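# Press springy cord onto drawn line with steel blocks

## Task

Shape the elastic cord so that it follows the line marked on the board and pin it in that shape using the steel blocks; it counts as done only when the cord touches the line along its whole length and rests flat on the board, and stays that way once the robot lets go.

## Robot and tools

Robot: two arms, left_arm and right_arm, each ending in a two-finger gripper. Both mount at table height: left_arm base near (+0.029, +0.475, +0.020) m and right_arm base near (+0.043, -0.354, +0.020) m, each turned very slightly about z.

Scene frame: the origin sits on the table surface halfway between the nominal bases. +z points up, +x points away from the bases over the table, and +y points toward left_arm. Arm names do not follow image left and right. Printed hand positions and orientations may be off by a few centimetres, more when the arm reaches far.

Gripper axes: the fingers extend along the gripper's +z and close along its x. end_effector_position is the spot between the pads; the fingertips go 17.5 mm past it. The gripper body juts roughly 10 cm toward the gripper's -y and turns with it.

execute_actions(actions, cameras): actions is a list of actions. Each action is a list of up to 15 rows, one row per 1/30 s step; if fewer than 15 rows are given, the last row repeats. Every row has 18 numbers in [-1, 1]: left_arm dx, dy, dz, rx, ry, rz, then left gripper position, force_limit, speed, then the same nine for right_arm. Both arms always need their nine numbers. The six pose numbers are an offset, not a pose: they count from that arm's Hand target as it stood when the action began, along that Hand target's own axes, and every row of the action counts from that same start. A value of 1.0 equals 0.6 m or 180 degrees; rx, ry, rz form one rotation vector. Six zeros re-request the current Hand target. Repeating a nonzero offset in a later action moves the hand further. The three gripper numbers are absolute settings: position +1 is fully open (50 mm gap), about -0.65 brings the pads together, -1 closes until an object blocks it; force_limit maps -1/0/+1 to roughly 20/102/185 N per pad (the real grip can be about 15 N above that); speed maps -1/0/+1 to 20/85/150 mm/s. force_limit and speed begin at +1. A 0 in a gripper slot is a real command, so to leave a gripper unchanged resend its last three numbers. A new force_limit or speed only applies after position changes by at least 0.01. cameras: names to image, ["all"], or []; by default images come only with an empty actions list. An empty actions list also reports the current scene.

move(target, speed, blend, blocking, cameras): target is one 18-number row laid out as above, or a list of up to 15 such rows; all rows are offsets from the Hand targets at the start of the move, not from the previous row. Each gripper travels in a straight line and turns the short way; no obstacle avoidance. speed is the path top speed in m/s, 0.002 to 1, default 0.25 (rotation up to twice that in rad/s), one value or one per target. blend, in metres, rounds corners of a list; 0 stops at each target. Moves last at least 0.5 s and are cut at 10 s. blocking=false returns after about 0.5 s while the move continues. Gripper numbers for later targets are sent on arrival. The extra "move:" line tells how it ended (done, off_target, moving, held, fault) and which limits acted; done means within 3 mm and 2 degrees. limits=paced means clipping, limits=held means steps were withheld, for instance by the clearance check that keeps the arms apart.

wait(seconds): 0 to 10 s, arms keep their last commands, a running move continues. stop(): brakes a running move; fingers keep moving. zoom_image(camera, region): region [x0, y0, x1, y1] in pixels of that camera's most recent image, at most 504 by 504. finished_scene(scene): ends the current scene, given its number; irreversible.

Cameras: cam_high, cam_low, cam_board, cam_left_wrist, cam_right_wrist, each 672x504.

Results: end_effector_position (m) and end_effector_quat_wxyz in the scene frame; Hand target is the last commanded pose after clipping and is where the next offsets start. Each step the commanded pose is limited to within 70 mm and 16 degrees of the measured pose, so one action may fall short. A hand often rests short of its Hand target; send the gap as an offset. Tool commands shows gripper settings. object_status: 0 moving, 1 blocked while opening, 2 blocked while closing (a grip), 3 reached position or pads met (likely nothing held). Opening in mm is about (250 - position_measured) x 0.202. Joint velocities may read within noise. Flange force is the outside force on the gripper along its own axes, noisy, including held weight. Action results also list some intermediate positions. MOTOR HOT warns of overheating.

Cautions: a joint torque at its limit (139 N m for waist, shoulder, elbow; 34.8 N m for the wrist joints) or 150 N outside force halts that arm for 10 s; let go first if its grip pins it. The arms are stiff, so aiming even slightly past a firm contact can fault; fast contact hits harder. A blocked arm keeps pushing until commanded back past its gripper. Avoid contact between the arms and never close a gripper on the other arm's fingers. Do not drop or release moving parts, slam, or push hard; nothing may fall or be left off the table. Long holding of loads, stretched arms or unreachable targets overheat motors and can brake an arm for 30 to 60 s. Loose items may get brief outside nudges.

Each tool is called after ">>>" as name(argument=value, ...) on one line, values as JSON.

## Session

>>> execute_actions(actions=[])

Scene clock: 0.00 s.
left_arm: end_effector_position=(+0.5911, +0.2406, +0.1972) position_measured=3 object_status=3 end_effector_quat_wxyz=(+0.229, +0.744, +0.127, +0.615) | right_arm: end_effector_position=(+0.2689, -0.4620, +0.3809) position_measured=3 object_status=3 end_effector_quat_wxyz=(-0.260, +0.909, +0.199, -0.258)
Joint positions: left_arm=[-0.84 0.143 -0.603 -2.185 -0.839 1.445] | right_arm=[-0.264 0.037 0.124 -0.324 -2.352 -1.05]
Joint velocities: within noise
Flange force (N): no reading
Hand target: left_arm +0.5911, +0.2406, +0.1972; +0.229, +0.744, +0.127, +0.615 | right_arm +0.2689, -0.4620, +0.3809; -0.260, +0.909, +0.199, -0.258
Tool commands: left_gripper/position=+1.0 left_gripper/force_limit=+1.0 left_gripper/speed=+1.0 right_gripper/position=+1.0 right_gripper/force_limit=+1.0 right_gripper/speed=+1.0

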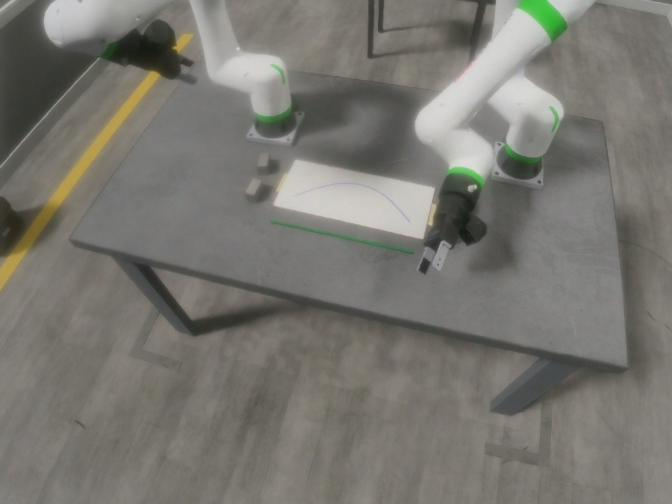

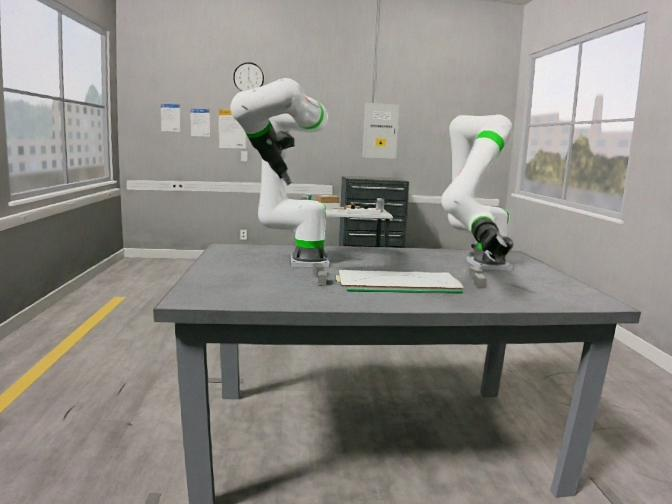

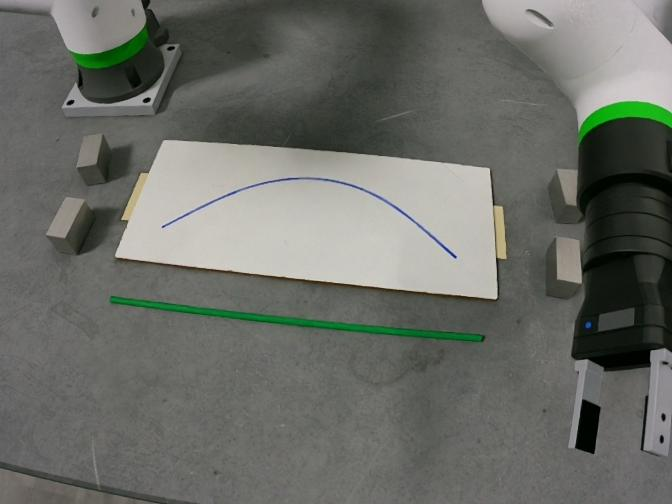

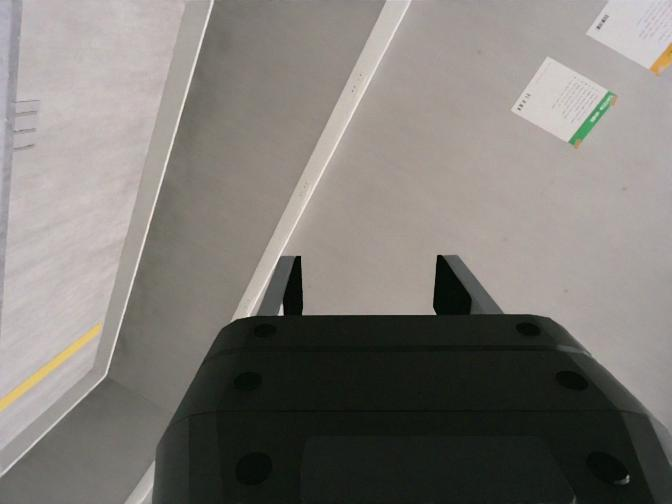

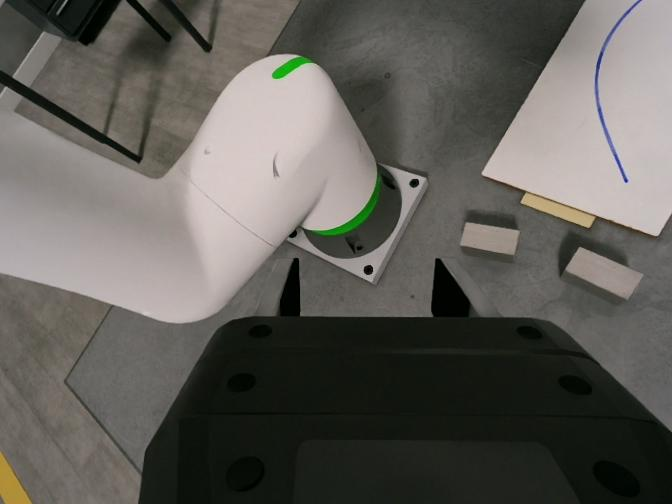

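>>> move(target=[-0.0092,0.2528,-0.3872,-0.2162,-0.4727,0.4878,1,1,1,0.3142,-0.0195,0.0427,-0.2516,-0.001,-0.345,1,1,1], speed=0.5, cameras=["cam_left_wrist","cam_right_wrist","cam_board"])

>>> zoom_image(camera="cam_left_wrist", region=[270, 100, 672, 330])

>>> zoom_image(camera="cam_left_wrist", region=[120, 100, 340, 330])

>>> zoom_image(camera="cam_right_wrist", region=[250, 0, 550, 260])

Scene clock: 18.90 s.
left_arm: end_effector_position=(+0.3499, +0.1498, +0.3001) position_measured=3 object_status=3 end_effector_quat_wxyz=(+0.000, +0.707, -0.707, +0.000) | right_arm: end_effector_position=(+0.4000, -0.3498, +0.3000) position_measured=3 object_status=3 end_effector_quat_wxyz=(+0.000, +0.707, +0.707, +0.000)
Joint positions: left_arm=[-1.073 0.02 0.02 -3.141 1.571 1.081] | right_arm=[0.356 -0.24 -0.214 0 -1.597 -0.384]
Flange force (N): left_arm=[-0.4 -0.1 0.4] | right_arm=[1.1 -8.0 3.4]
Hand target: left_arm +0.3499, +0.1498, +0.3001; +0.000, +0.707, -0.707, +0.000 | right_arm +0.4000, -0.3498, +0.3000; +0.000, +0.707, +0.707, +0.000
Off the commanded pose: left_arm 0.000 m, 0 deg | right_arm 0.000 m, 0 deg.
move: done; limits=paced
Images, in order (width x height): cam_board 672x504, cam_left_wrist 672x504, cam_right_wrist 672x504.

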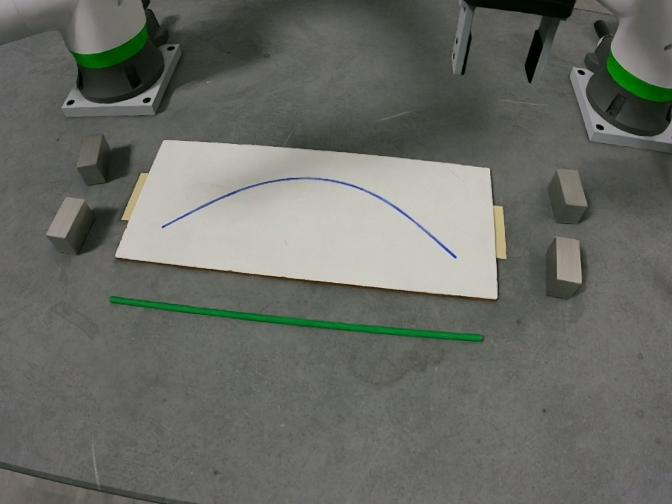

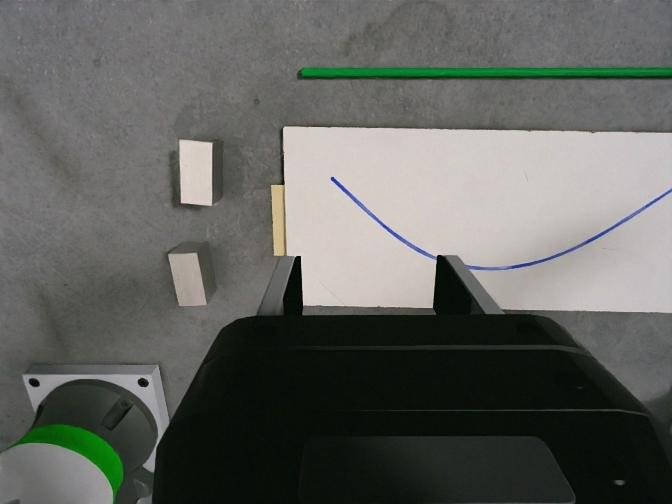

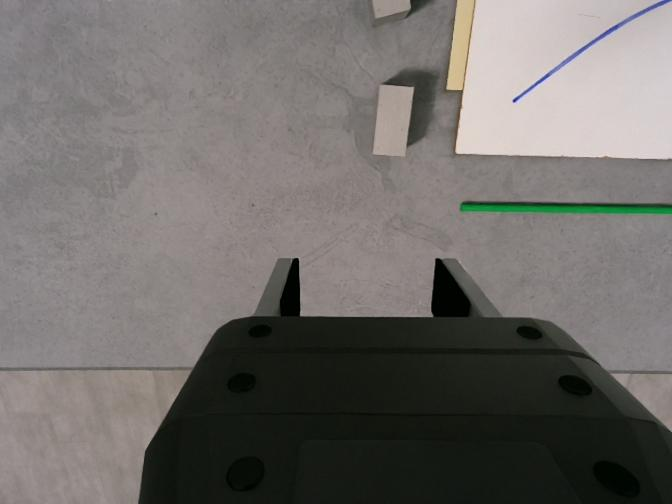

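Scaled by 1.254.

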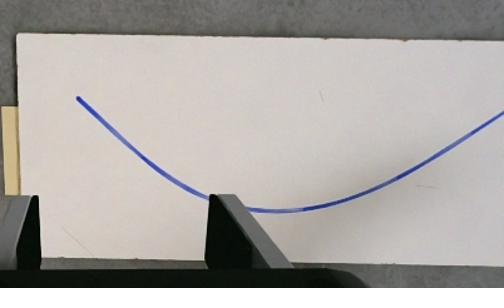

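Scaled by 2.191.

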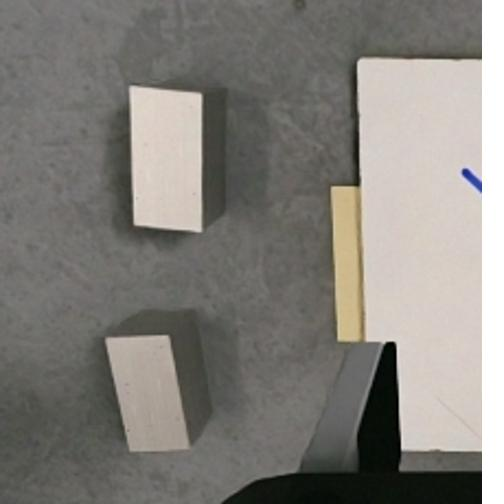

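Scaled by 1.680.

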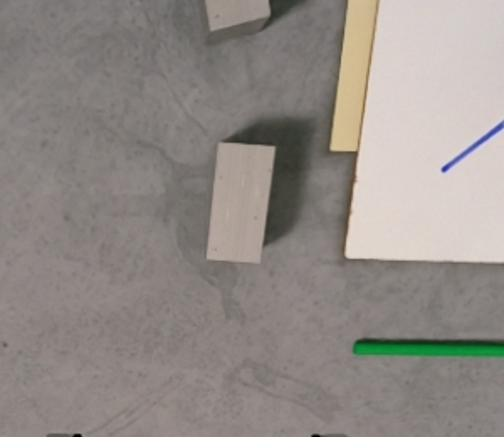

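>>> move(target=[[-0.12,0.01,0.15,0,0,0.5,0.9,-0.7,0,0.03,-0.03,0.15,0,0,0.01,0.9,-0.7,0],[-0.246,0.0172,0.35,0,0,1,0.9,-0.7,0,0.0713,-0.0668,0.35,0,0,0.0194,0.9,-0.7,0]], speed=0.6, blend=[0.05,0], cameras=["cam_left_wrist","cam_right_wrist"])

Scene clock: 52.53 s.
left_arm: end_effector_position=(+0.3395, +0.2975, +0.0902) position_measured=18 object_status=3 end_effector_quat_wxyz=(+0.000, +0.707, +0.707, +0.000) | right_arm: end_effector_position=(+0.3600, -0.3071, +0.0900) position_measured=18 object_status=3 end_effector_quat_wxyz=(+0.000, +0.728, +0.685, +0.000)
Joint positions: left_arm=[-0.884 -0.105 -0.61 -3.142 1.066 -2.249] | right_arm=[0.536 -0.214 -0.701 0 -1.084 -0.625]
Flange force (N): left_arm=[1.1 -1.5 -0.8] | right_arm=[-0.7 -8.4 -0.5]
Hand target: left_arm +0.3395, +0.2975, +0.0902; +0.000, +0.707, +0.707, +0.000 | right_arm +0.3600, -0.3071, +0.0900; +0.000, +0.728, +0.685, +0.000
Off the commanded pose: left_arm 0.000 m, 0 deg | right_arm 0.000 m, 0 deg.
move: done
Images, in order (width x height): cam_left_wrist 672x504, cam_right_wrist 672x504.

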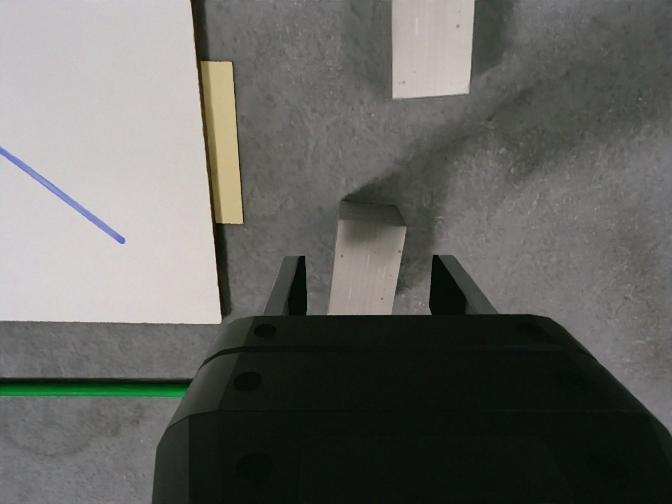

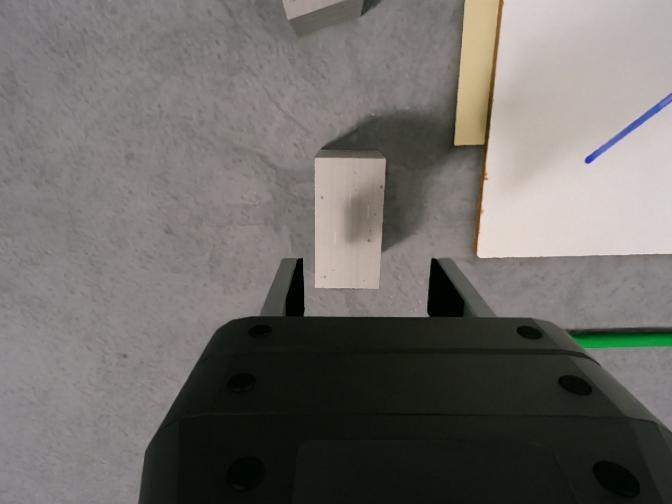

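>>> move(target=[[0.01,0.044,0.07,0,0,0.0367,0.9,-0.7,0,-0.0077,0,0.1083,0,0,0,0.9,-0.7,0],[0.01,0.044,0.1087,0,0,0.0367,0.9,-0.7,0,-0.0077,0,0.1083,0,0,0,0.9,-0.7,0],[0.01,0.044,0.1087,0,0,0.0367,-1,-0.7,0,-0.0077,0,0.1083,0,0,0,-1,-0.7,0],[0.01,0.044,-0.05,0,0,0.0367,-1,-0.7,0,-0.0077,0,-0.05,0,0,0,-1,-0.7,0]], speed=[0.15,0.1,0.15,0.15], cameras=["cam_left_wrist","cam_right_wrist"])

Scene clock: 66.87 s.
left_arm: end_effector_position=(+0.3659, +0.3035, +0.1202) position_measured=103 object_status=2 end_effector_quat_wxyz=(+0.000, +0.747, +0.665, +0.000) | right_arm: end_effector_position=(+0.3597, -0.3117, +0.1199) position_measured=103 object_status=2 end_effector_quat_wxyz=(+0.000, +0.728, +0.685, +0.000)
Joint positions: left_arm=[-0.815 -0.088 -0.516 -3.142 1.143 -2.434] | right_arm=[0.523 -0.257 -0.656 0 -1.171 -0.613]
Flange force (N): left_arm=[1.1 -1.4 5.3] | right_arm=[-0.2 -8.2 6.1]
Hand target: left_arm +0.3659, +0.3035, +0.1202; +0.000, +0.747, +0.665, +0.000 | right_arm +0.3597, -0.3117, +0.1200; +0.000, +0.728, +0.685, +0.000
Off the commanded pose: left_arm 0.000 m, 0 deg | right_arm 0.000 m, 0 deg.
move: done
Images, in order (width x height): cam_left_wrist 672x504, cam_right_wrist 672x504.

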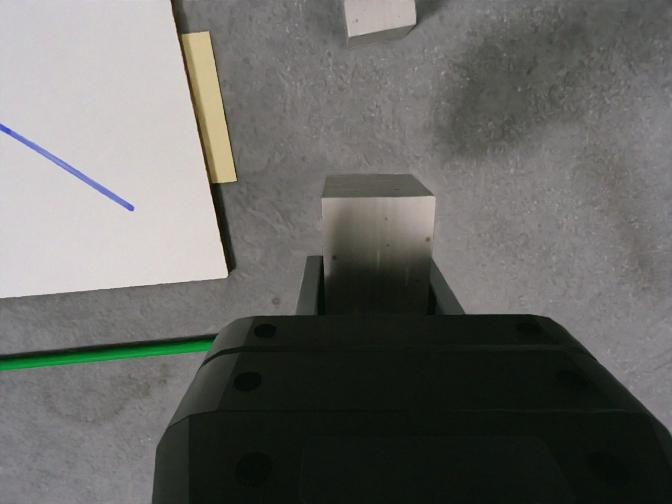

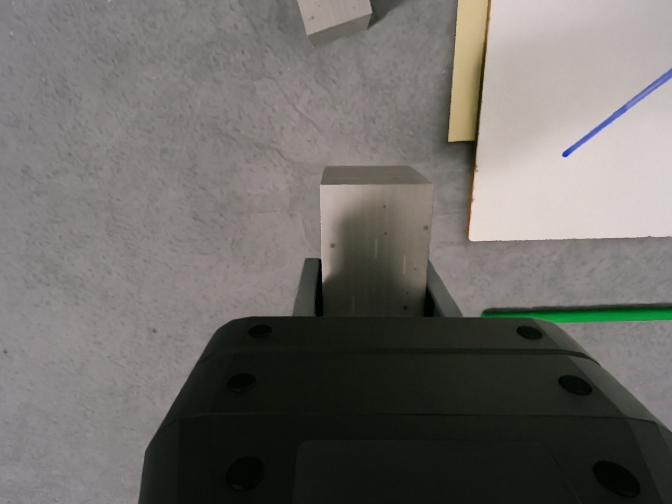

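>>> move(target=[-0.4794,-0.0467,0.09,0,0,0.04,-1,-0.7,0,0,0,0,0,0,0,-1,-0.7,0], speed=0.3, cameras=["cam_left_wrist"])

>>> zoom_image(camera="cam_left_wrist", region=[180, 60, 560, 280])

Scene clock: 72.87 s.
left_arm: end_effector_position=(+0.3051, +0.0210, +0.0661) position_measured=103 object_status=2 end_effector_quat_wxyz=(+0.000, +0.787, +0.617, +0.000) | right_arm: end_effector_position=(+0.3597, -0.3117, +0.1200) position_measured=103 object_status=2 end_effector_quat_wxyz=(+0.000, +0.728, +0.685, +0.000)
Joint positions: left_arm=[-1.264 0.349 -0.161 -3.141 1.062 -2.11] | right_arm=[0.523 -0.257 -0.656 0 -1.172 -0.613]
Flange force (N): left_arm=[-0.9 1.3 4.8] | right_arm=[0.1 -8.6 5.8]
Hand target: left_arm +0.3050, +0.0210, +0.0661; +0.000, +0.787, +0.617, +0.000 | right_arm +0.3597, -0.3117, +0.1200; +0.000, +0.728, +0.685, +0.000
Off the commanded pose: left_arm 0.000 m, 0 deg | right_arm 0.000 m, 0 deg.
move: done
Images, in order (width x height): cam_left_wrist 672x504.

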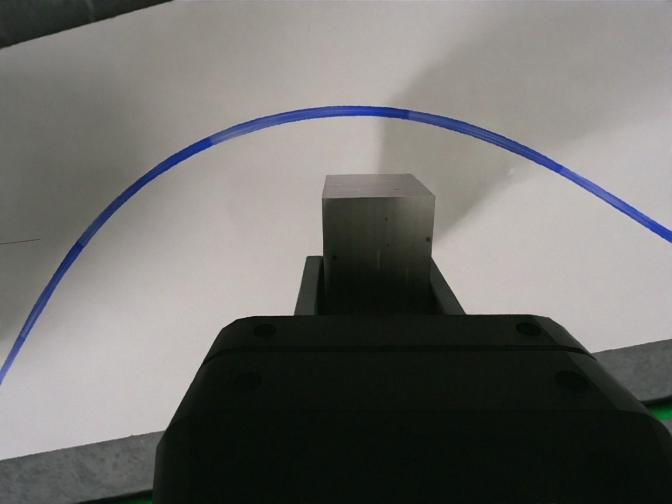

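Scaled by 1.326.

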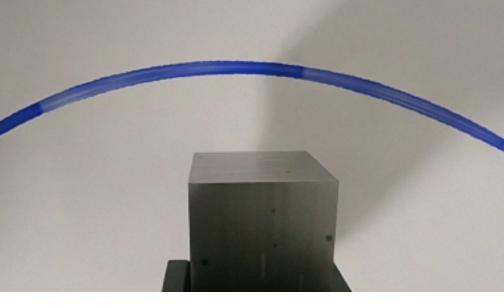

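>>> move(target=[-0.0067,-0.0258,0.0527,0,0,0.0083,-1,-0.7,0,0,0,0,0,0,0,-1,-0.7,0], speed=0.1, cameras=["cam_left_wrist"])

>>> zoom_image(camera="cam_left_wrist", region=[250, 110, 500, 270])

Scene clock: 79.57 s.
left_arm: end_effector_position=(+0.2890, +0.0208, +0.0345) position_measured=103 object_status=2 end_effector_quat_wxyz=(+0.000, +0.795, +0.607, +0.000) | right_arm: end_effector_position=(+0.3597, -0.3117, +0.1200) position_measured=103 object_status=2 end_effector_quat_wxyz=(+0.000, +0.728, +0.685, +0.000)
Joint positions: left_arm=[-1.294 0.372 -0.214 -3.141 0.985 -2.106] | right_arm=[0.523 -0.257 -0.656 0 -1.172 -0.613]
Flange force (N): left_arm=[0.5 0.1 4.8] | right_arm=[-0.4 -9.2 6.2]
Hand target: left_arm +0.2890, +0.0208, +0.0345; +0.000, +0.795, +0.607, +0.000 | right_arm +0.3597, -0.3117, +0.1200; +0.000, +0.728, +0.685, +0.000
Off the commanded pose: left_arm 0.000 m, 0 deg | right_arm 0.000 m, 0 deg.
move: done
Images, in order (width x height): cam_left_wrist 672x504.

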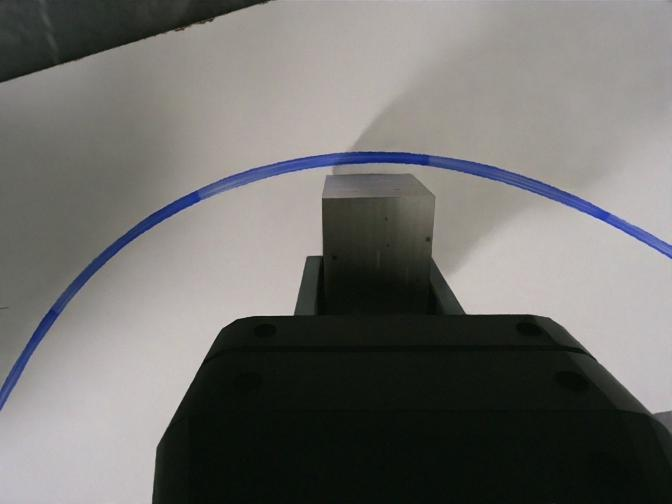

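Scaled by 2.016.

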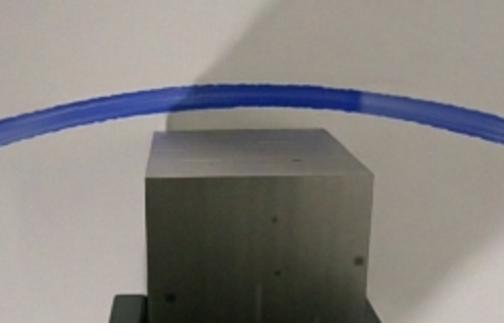

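>>> move(target=[0,-0.0022,0.0033,0,0,0,-1,-0.7,0,0,0,0,0,0,0,-1,-0.7,0], speed=0.03)

>>> move(target=[0,0,0.0017,0,0,0,-1,-0.7,0,0,0,0,0,0,0,-1,-0.7,0], speed=0.02)

Scene clock: 83.33 s.
left_arm: end_effector_position=(+0.2878, +0.0212, +0.0325) position_measured=103 object_status=2 end_effector_quat_wxyz=(+0.000, +0.795, +0.607, +0.000) | right_arm: end_effector_position=(+0.3597, -0.3117, +0.1200) position_measured=103 object_status=2 end_effector_quat_wxyz=(+0.000, +0.728, +0.685, +0.000)
Joint positions: left_arm=[-1.296 0.373 -0.218 -3.141 0.98 -2.104] | right_arm=[0.523 -0.257 -0.656 0 -1.172 -0.613]
Flange force (N): left_arm=[0.2 0.3 5.8] | right_arm=[-0.2 -8.9 5.6]
Hand target: left_arm +0.2878, +0.0212, +0.0325; +0.000, +0.795, +0.607, +0.000 | right_arm +0.3597, -0.3117, +0.1200; +0.000, +0.728, +0.685, +0.000
Off the commanded pose: left_arm 0.000 m, 0 deg | right_arm 0.000 m, 0 deg.
move: done

Scene clock: 84.03 s.
left_arm: end_effector_position=(+0.2878, +0.0211, +0.0316) position_measured=103 object_status=2 end_effector_quat_wxyz=(+0.000, +0.795, +0.607, +0.000) | right_arm: end_effector_position=(+0.3597, -0.3117, +0.1200) position_measured=103 object_status=2 end_effector_quat_wxyz=(+0.000, +0.728, +0.685, +0.000)
Joint positions: left_arm=[-1.297 0.374 -0.219 -3.141 0.978 -2.104] | right_arm=[0.523 -0.257 -0.656 0 -1.172 -0.613]
Flange force (N): left_arm=[10.9 -14.4 -35.2] | right_arm=[-0.3 -8.6 6.1]
Hand target: left_arm +0.2878, +0.0212, +0.0315; +0.000, +0.795, +0.607, +0.000 | right_arm +0.3597, -0.3117, +0.1200; +0.000, +0.728, +0.685, +0.000
Off the commanded pose: left_arm 0.000 m, 0 deg | right_arm 0.000 m, 0 deg.
move: done

>>> move(target=[[0,0,-0.0005,0,0,0,0.74,-0.7,-0.5,0,0,0,0,0,0,-1,-0.7,0],[0,0,-0.14,0,0,0,0.74,-0.7,-0.5,0,0,0,0,0,0,-1,-0.7,0],[0.356,0.1705,-0.14,0,0,-0.585,0.74,-0.7,-0.5,0,0,0,0,0,0,-1,-0.7,0],[0.356,0.1705,-0.14,0,0,-0.585,0.74,-0.7,-0.5,0.4469,-0.1387,0.09,0,0,-0.1078,-1,-0.7,0]], speed=[0.03,0.15,0.4,0.3], cameras=["cam_left_wrist","cam_right_wrist","cam_board"])

>>> zoom_image(camera="cam_right_wrist", region=[180, 60, 560, 280])

Scene clock: 106.27 s.
left_arm: end_effector_position=(+0.4428, +0.2002, +0.1155) position_measured=42 object_status=3 end_effector_quat_wxyz=(+0.000, +0.000, +1.000, +0.000) | right_arm: end_effector_position=(+0.2928, -0.0391, +0.0659) position_measured=103 object_status=2 end_effector_quat_wxyz=(+0.000, +0.602, +0.798, +0.000)
Joint positions: left_arm=[-0.844 0.214 -0.207 -3.142 1.151 -0.719] | right_arm=[1.201 0.048 -0.528 0 -0.995 -0.952]
Flange force (N): left_arm=[0.9 0.9 0.2] | right_arm=[-4.8 -8.4 3.9]
Hand target: left_arm +0.4428, +0.2002, +0.1155; +0.000, +0.000, +1.000, +0.000 | right_arm +0.2928, -0.0391, +0.0659; +0.000, +0.602, +0.798, +0.000
Off the commanded pose: left_arm 0.000 m, 0 deg | right_arm 0.000 m, 0 deg.
move: done
Images, in order (width x height): cam_board 672x504, cam_left_wrist 672x504, cam_right_wrist 672x504.

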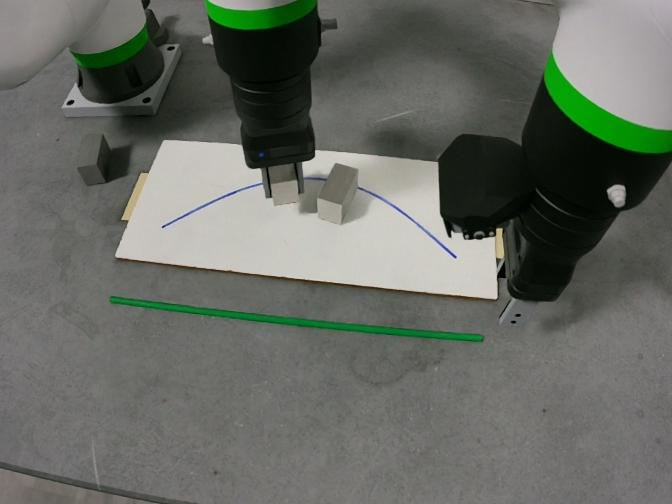

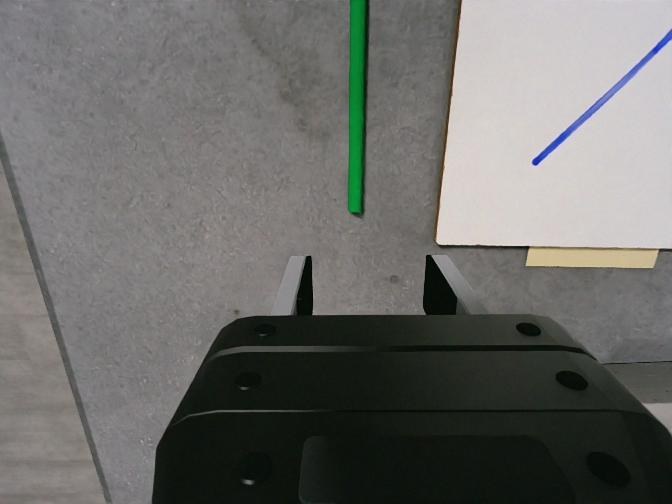

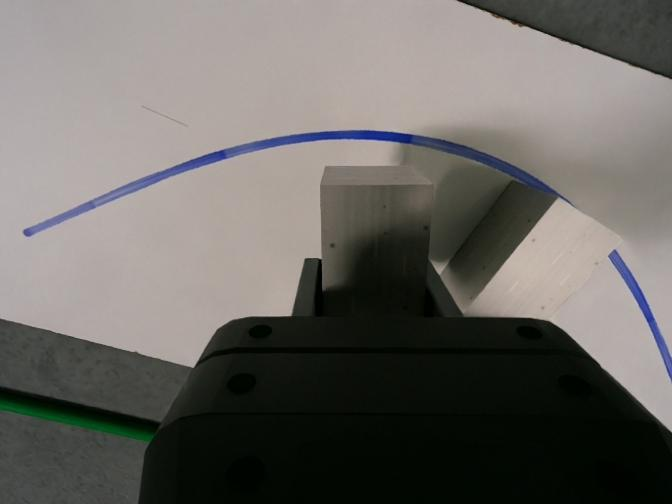

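Scaled by 1.326.

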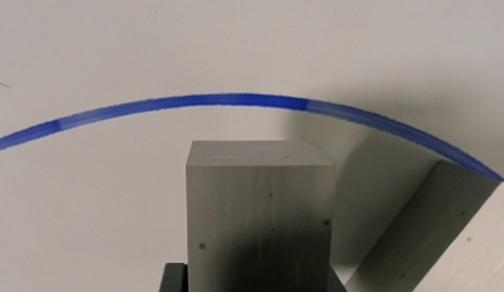

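>>> move(target=[0,0,0,0,0,0,0.74,-0.7,-0.5,0,-0.006,0.0523,0,0,0.005,-1,-0.7,0], speed=0.1, cameras=["cam_right_wrist"])

>>> zoom_image(camera="cam_right_wrist", region=[250, 110, 500, 270])

Scene clock: 110.70 s.
left_arm: end_effector_position=(+0.4428, +0.2002, +0.1155) position_measured=42 object_status=3 end_effector_quat_wxyz=(+0.000, +0.000, +1.000, +0.000) | right_arm: end_effector_position=(+0.2893, -0.0400, +0.0345) position_measured=103 object_status=2 end_effector_quat_wxyz=(+0.000, +0.608, +0.794, +0.000)
Joint positions: left_arm=[-0.844 0.214 -0.207 -3.142 1.151 -0.719] | right_arm=[1.208 0.093 -0.569 0 -0.909 -0.975]
Flange force (N): left_arm=[0.5 0.6 0.1] | right_arm=[-4.1 -7.1 3.8]
Hand target: left_arm +0.4428, +0.2002, +0.1155; +0.000, +0.000, +1.000, +0.000 | right_arm +0.2893, -0.0401, +0.0345; +0.000, +0.608, +0.794, +0.000
Off the commanded pose: left_arm 0.000 m, 0 deg | right_arm 0.000 m, 0 deg.
move: done
Images, in order (width x height): cam_right_wrist 672x504.

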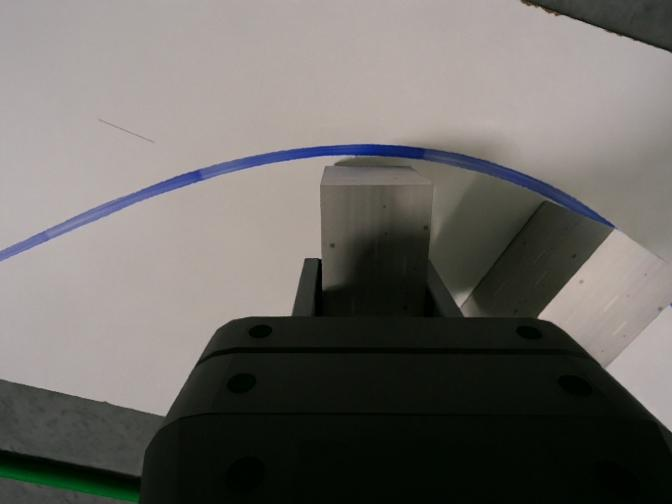

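Scaled by 2.016.

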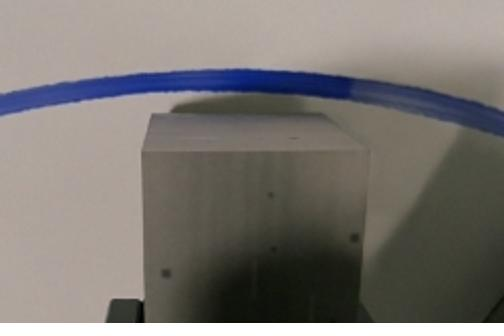

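>>> move(target=[0,0,0,0,0,0,0.74,-0.7,-0.5,0,-0.0008,0.0042,0,0,0.003,-1,-0.7,0], speed=0.03)

>>> move(target=[0,0,0,0,0,0,0.74,-0.7,-0.5,0,0,0.0013,0,0,0,-1,-0.7,0], speed=0.02)

Scene clock: 114.60 s.
left_arm: end_effector_position=(+0.4428, +0.2002, +0.1155) position_measured=42 object_status=3 end_effector_quat_wxyz=(+0.000, +0.000, +1.000, +0.000) | right_arm: end_effector_position=(+0.2889, -0.0402, +0.0320) position_measured=103 object_status=2 end_effector_quat_wxyz=(+0.000, +0.612, +0.791, +0.000)
Joint positions: left_arm=[-0.844 0.214 -0.207 -3.142 1.151 -0.719] | right_arm=[1.21 0.097 -0.572 0 -0.902 -0.985]
Flange force (N): left_arm=[0.7 0.6 0.3] | right_arm=[-4.2 -7.3 3.4]
Hand target: left_arm +0.4428, +0.2002, +0.1155; +0.000, +0.000, +1.000, +0.000 | right_arm +0.2889, -0.0402, +0.0320; +0.000, +0.612, +0.791, +0.000
Off the commanded pose: left_arm 0.000 m, 0 deg | right_arm 0.000 m, 0 deg.
move: done

Scene clock: 115.30 s.
left_arm: end_effector_position=(+0.4428, +0.2002, +0.1155) position_measured=42 object_status=3 end_effector_quat_wxyz=(+0.000, +0.000, +1.000, +0.000) | right_arm: end_effector_position=(+0.2889, -0.0402, +0.0313) position_measured=103 object_status=2 end_effector_quat_wxyz=(+0.000, +0.612, +0.791, +0.000)
Joint positions: left_arm=[-0.844 0.214 -0.207 -3.142 1.151 -0.719] | right_arm=[1.21 0.098 -0.573 0 -0.9 -0.986]
Flange force (N): left_arm=[1.3 1.2 0.4] | right_arm=[-6.7 -14.6 -18.5]
Hand target: left_arm +0.4428, +0.2002, +0.1155; +0.000, +0.000, +1.000, +0.000 | right_arm +0.2889, -0.0402, +0.0312; +0.000, +0.612, +0.791, +0.000
Off the commanded pose: left_arm 0.000 m, 0 deg | right_arm 0.000 m, 0 deg.
move: done

>>> move(target=[[0,0,0,0,0,0,0.3,-0.9,-0.5,0,0,-0.0003,0,0,0,0.74,-0.7,-0.5],[0,0,0,0,0,0,0.3,-0.9,-0.5,0,0,-0.14,0,0,0,0.3,-0.9,-0.5],[0,-0.0637,0.05,0,0,0,0.3,-0.9,-0.5,-0.2675,0.177,-0.14,0,0,-0.4194,0.3,-0.9,-0.5]], speed=[0.03,0.15,0.35], cameras=["cam_left_wrist","cam_right_wrist","cam_board"])

Scene clock: 126.07 s.
left_arm: end_effector_position=(+0.4428, +0.1620, +0.0855) position_measured=107 object_status=3 end_effector_quat_wxyz=(+0.000, +0.000, +1.000, +0.000) | right_arm: end_effector_position=(+0.4319, -0.1689, +0.1153) position_measured=107 object_status=3 end_effector_quat_wxyz=(+0.000, +0.000, +1.000, +0.000)
Joint positions: left_arm=[-0.894 0.298 -0.178 -3.142 1.096 -0.669] | right_arm=[0.722 0.054 -0.39 0 -1.127 0.82]
Flange force (N): left_arm=[0.6 0.6 0.3] | right_arm=[8.0 -2.7 -0.1]
Hand target: left_arm +0.4428, +0.1620, +0.0855; +0.000, +0.000, +1.000, +0.000 | right_arm +0.4319, -0.1689, +0.1153; +0.000, +0.000, +1.000, +0.000
Off the commanded pose: left_arm 0.000 m, 0 deg | right_arm 0.000 m, 0 deg.
move: done
Images, in order (width x height): cam_board 672x504, cam_left_wrist 672x504, cam_right_wrist 672x504.

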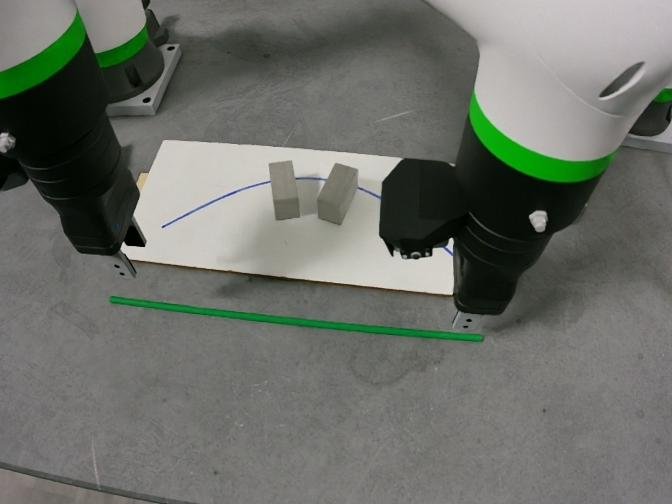

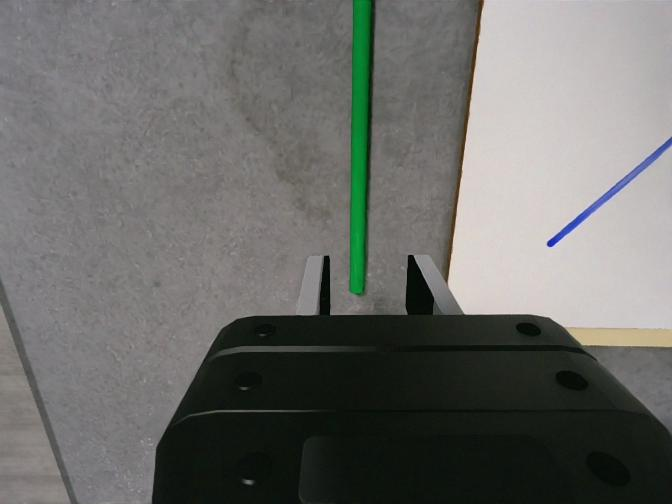

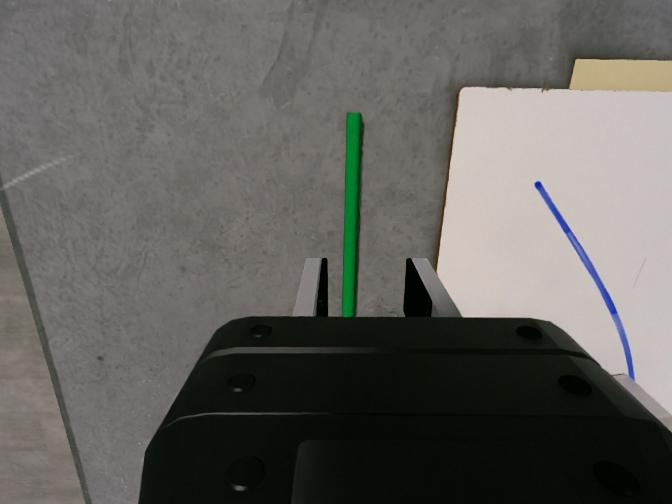

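>>> move(target=[[0,0,0.1083,0,0,0,0.3,-0.9,-0.5,-0.0033,0,0.1572,0,0,0,0.3,-0.9,-0.5],[0,0,0.1083,0,0,0,-1,-0.9,-0.5,-0.0033,0,0.1572,0,0,0,-1,-0.9,-0.5],[0,0,-0.0242,0,0,0,-1,-0.9,-0.5,-0.0033,0,0.0255,0,0,0,-1,-0.9,-0.5],[0.3367,0.0075,-0.0242,0,0,0,-1,-0.9,-0.5,0.3333,0.0075,0.0255,0,0,0,-1,-0.9,-0.5]], speed=[0.08,0.1,0.12,0.15], cameras=["cam_left_wrist","cam_right_wrist","cam_board"])

Scene clock: 140.53 s.
left_arm: end_effector_position=(+0.2408, +0.1664, +0.1001) position_measured=214 object_status=2 end_effector_quat_wxyz=(+0.000, +0.000, +1.000, +0.000) | right_arm: end_effector_position=(+0.2319, -0.1645, +0.0999) position_measured=215 object_status=2 end_effector_quat_wxyz=(+0.000, +0.000, +1.000, +0.000)
Joint positions: left_arm=[-1.317 -0.072 -0.554 -3.141 1.089 -0.246] | right_arm=[1.266 -0.407 -0.806 0 -1.171 0.276]
Flange force (N): left_arm=[0.9 3.0 0.2] | right_arm=[8.4 -5.3 0.9]
Hand target: left_arm +0.2408, +0.1664, +0.1001; +0.000, +0.000, +1.000, +0.000 | right_arm +0.2319, -0.1645, +0.0999; +0.000, +0.000, +1.000, +0.000
Off the commanded pose: left_arm 0.000 m, 0 deg | right_arm 0.000 m, 0 deg.
move: done
Images, in order (width x height): cam_board 672x504, cam_left_wrist 672x504, cam_right_wrist 672x504.

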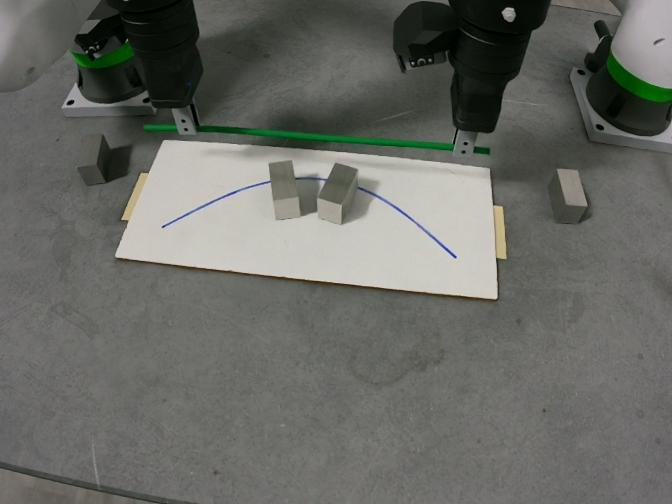

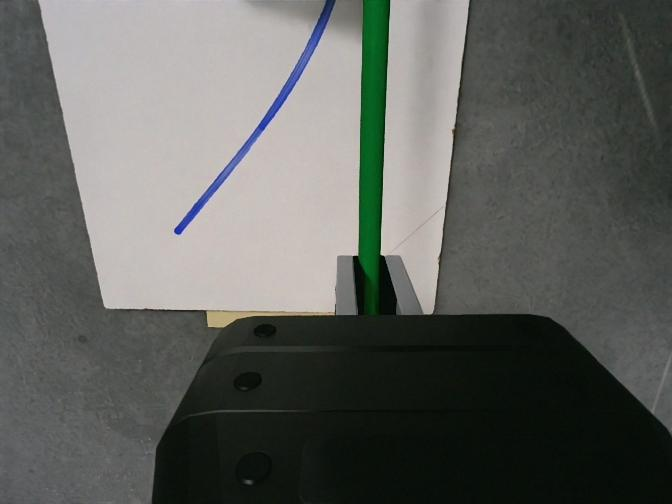

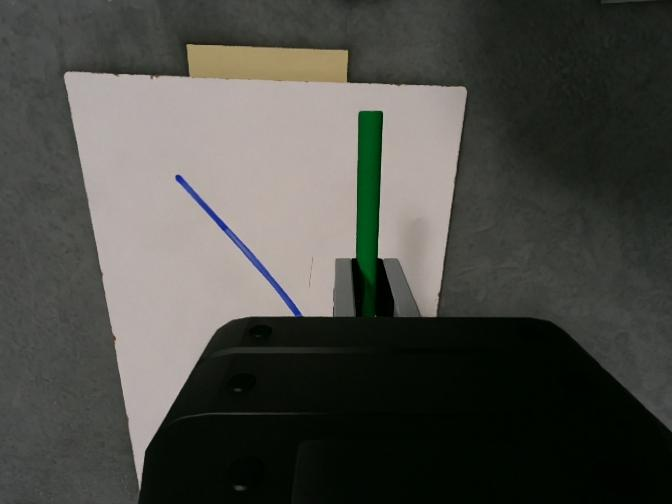

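>>> move(target=[[0.0083,0,0.08,0,0,0,-1,-0.9,-0.5,0.0083,0,0.08,0,0,0,-1,-0.9,-0.5]], speed=[0.08], cameras=["cam_left_wrist","cam_right_wrist","cam_board"])

>>> zoom_image(camera="cam_board", region=[150, 110, 500, 270])

Scene clock: 145.30 s.
left_arm: end_effector_position=(+0.2357, +0.1665, +0.0521) position_measured=214 object_status=2 end_effector_quat_wxyz=(+0.000, +0.000, +1.000, +0.000) | right_arm: end_effector_position=(+0.2269, -0.1645, +0.0519) position_measured=215 object_status=2 end_effector_quat_wxyz=(+0.000, +0.000, +1.000, +0.000)
Joint positions: left_arm=[-1.33 -0.007 -0.622 -3.141 0.956 -0.232] | right_arm=[1.286 -0.339 -0.89 0 -1.019 0.255]
Flange force (N): left_arm=[-0.4 1.6 0.3] | right_arm=[7.9 -7.0 -0.8]
Hand target: left_arm +0.2358, +0.1665, +0.0521; +0.000, +0.000, +1.000, +0.000 | right_arm +0.2269, -0.1645, +0.0519; +0.000, +0.000, +1.000, +0.000
Off the commanded pose: left_arm 0.000 m, 0 deg | right_arm 0.000 m, 0 deg.
move: done
Images, in order (width x height): cam_board 672x504, cam_left_wrist 672x504, cam_right_wrist 672x504.

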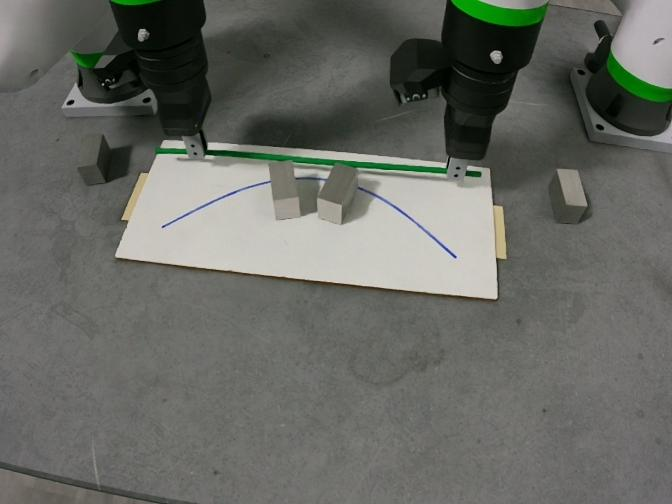

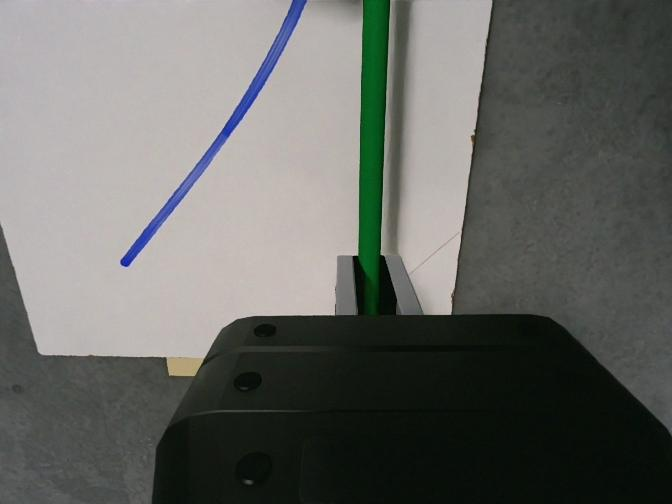

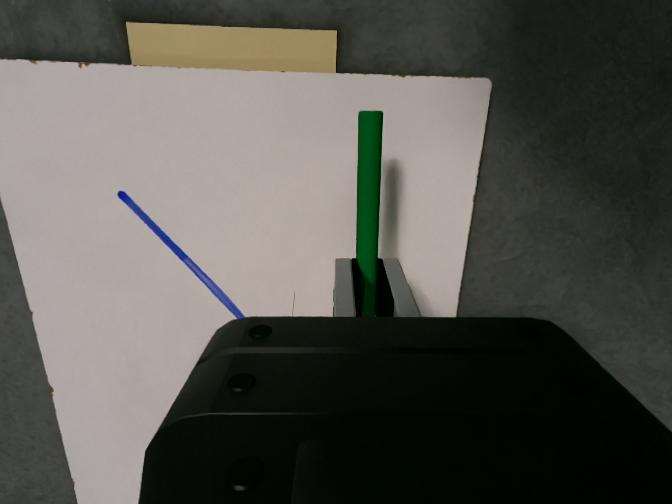

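Scaled by 1.440.

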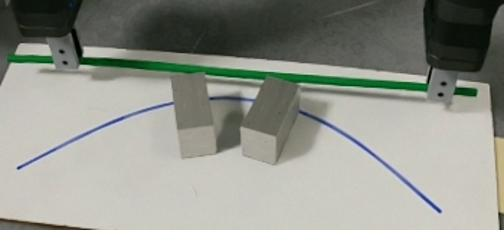

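>>> move(target=[[0.0133,0,0,0,0,0,-1,-0.9,-0.5,0.0133,0,0,0,0,0,-1,-0.9,-0.5],[0.0133,0,0.02,0,0,0,-1,-0.9,-0.5,0.0133,0,0.02,0,0,0,-1,-0.9,-0.5]], speed=[0.05,0.05], cameras=["cam_board"])

>>> zoom_image(camera="cam_board", region=[220, 130, 400, 240])

Scene clock: 149.77 s.
left_arm: end_effector_position=(+0.2278, +0.1664, +0.0401) position_measured=214 object_status=2 end_effector_quat_wxyz=(+0.000, +0.000, +1.000, +0.000) | right_arm: end_effector_position=(+0.2189, -0.1644, +0.0399) position_measured=215 object_status=2 end_effector_quat_wxyz=(+0.000, +0.000, +1.000, +0.000)
Joint positions: left_arm=[-1.353 0.003 -0.647 -3.141 0.921 -0.21] | right_arm=[1.321 -0.334 -0.921 0 -0.985 0.221]
Flange force (N): left_arm=[0.6 3.6 -0.4] | right_arm=[7.8 -7.7 -1.2]
Hand target: left_arm +0.2278, +0.1665, +0.0401; +0.000, +0.000, +1.000, +0.000 | right_arm +0.2190, -0.1645, +0.0399; +0.000, +0.000, +1.000, +0.000
Off the commanded pose: left_arm 0.000 m, 0 deg | right_arm 0.000 m, 0 deg.
move: done
Images, in order (width x height): cam_board 672x504.

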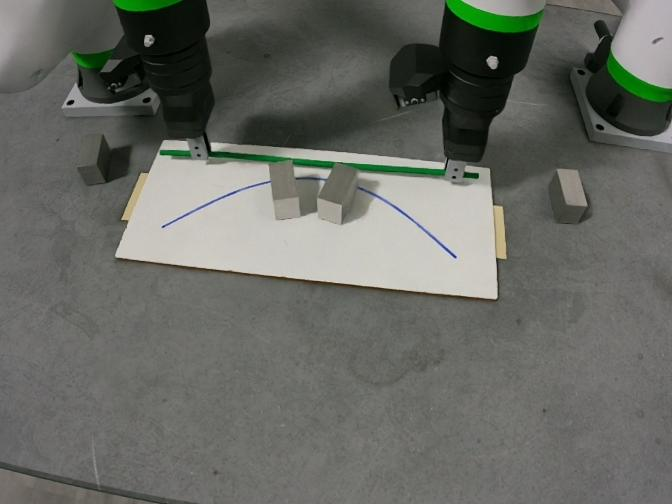

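Scaled by 2.800.

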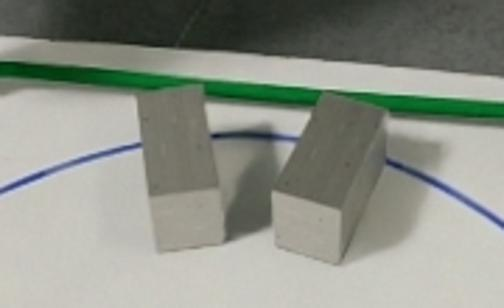

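>>> move(target=[[0,0,0.0195,0,0,0,-1,-0.9,-0.5,0,0,0.0185,0,0,0,-1,-0.9,-0.5],[0,0,0.0195,0,0,0,0.3,-0.9,-0.5,0,0,0.0185,0,0,0,0.3,-0.9,-0.5],[0,0,-0.1,0,0,0,0.9,-0.7,0,0,0,-0.1,0,0,0,0.9,-0.7,0],[0.0022,0.2567,-0.0833,0,0,-0.5156,0.9,-0.7,0,-0.0183,-0.26,-0.0833,0,0,-0.5667,0.9,-0.7,0]], speed=[0.05,0.1,0.12,0.35], cameras=["cam_left_wrist","cam_right_wrist","cam_board"])

>>> zoom_image(camera="cam_board", region=[120, 120, 500, 300])

Scene clock: 170.57 s.
left_arm: end_effector_position=(+0.2265, +0.3205, +0.0901) position_measured=18 object_status=3 end_effector_quat_wxyz=(+0.000, +0.724, -0.689, +0.000) | right_arm: end_effector_position=(+0.2299, -0.3204, +0.0899) position_measured=18 object_status=3 end_effector_quat_wxyz=(+0.000, +0.777, -0.629, +0.000)
Joint positions: left_arm=[-1.202 -0.457 -0.859 -3.141 1.169 1.259] | right_arm=[0.903 -0.751 -0.986 0 -1.335 2.419]
Flange force (N): left_arm=[-2.7 2.4 -0.8] | right_arm=no reading
Hand target: left_arm +0.2265, +0.3205, +0.0901; +0.000, +0.724, -0.689, +0.000 | right_arm +0.2299, -0.3205, +0.0899; +0.000, +0.777, -0.629, +0.000
Off the commanded pose: left_arm 0.000 m, 0 deg | right_arm 0.000 m, 0 deg.
move: done
Images, in order (width x height): cam_board 672x504, cam_left_wrist 672x504, cam_right_wrist 672x504.

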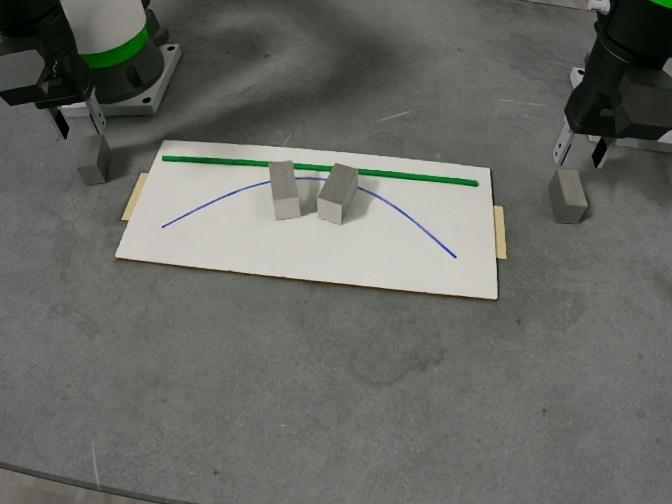

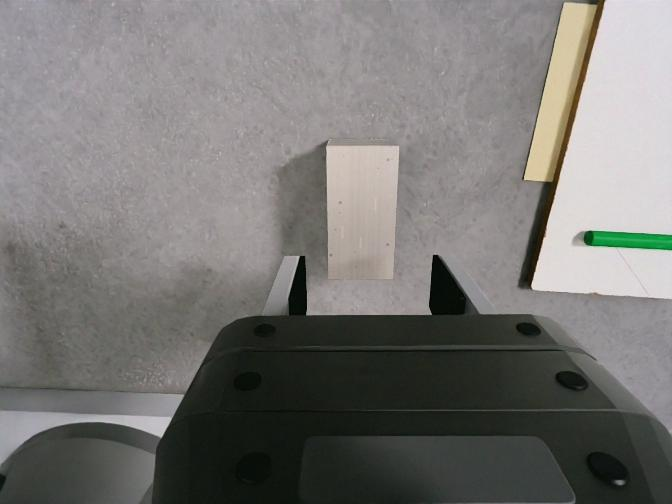

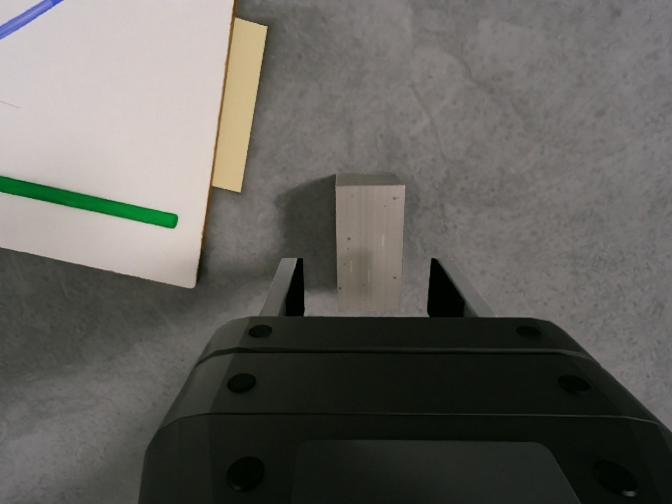

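Scaled by 1.326.

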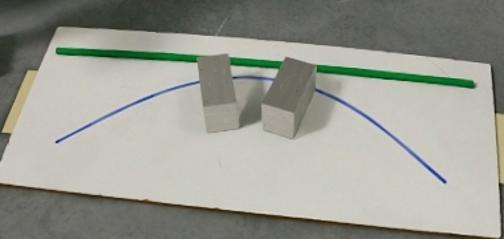

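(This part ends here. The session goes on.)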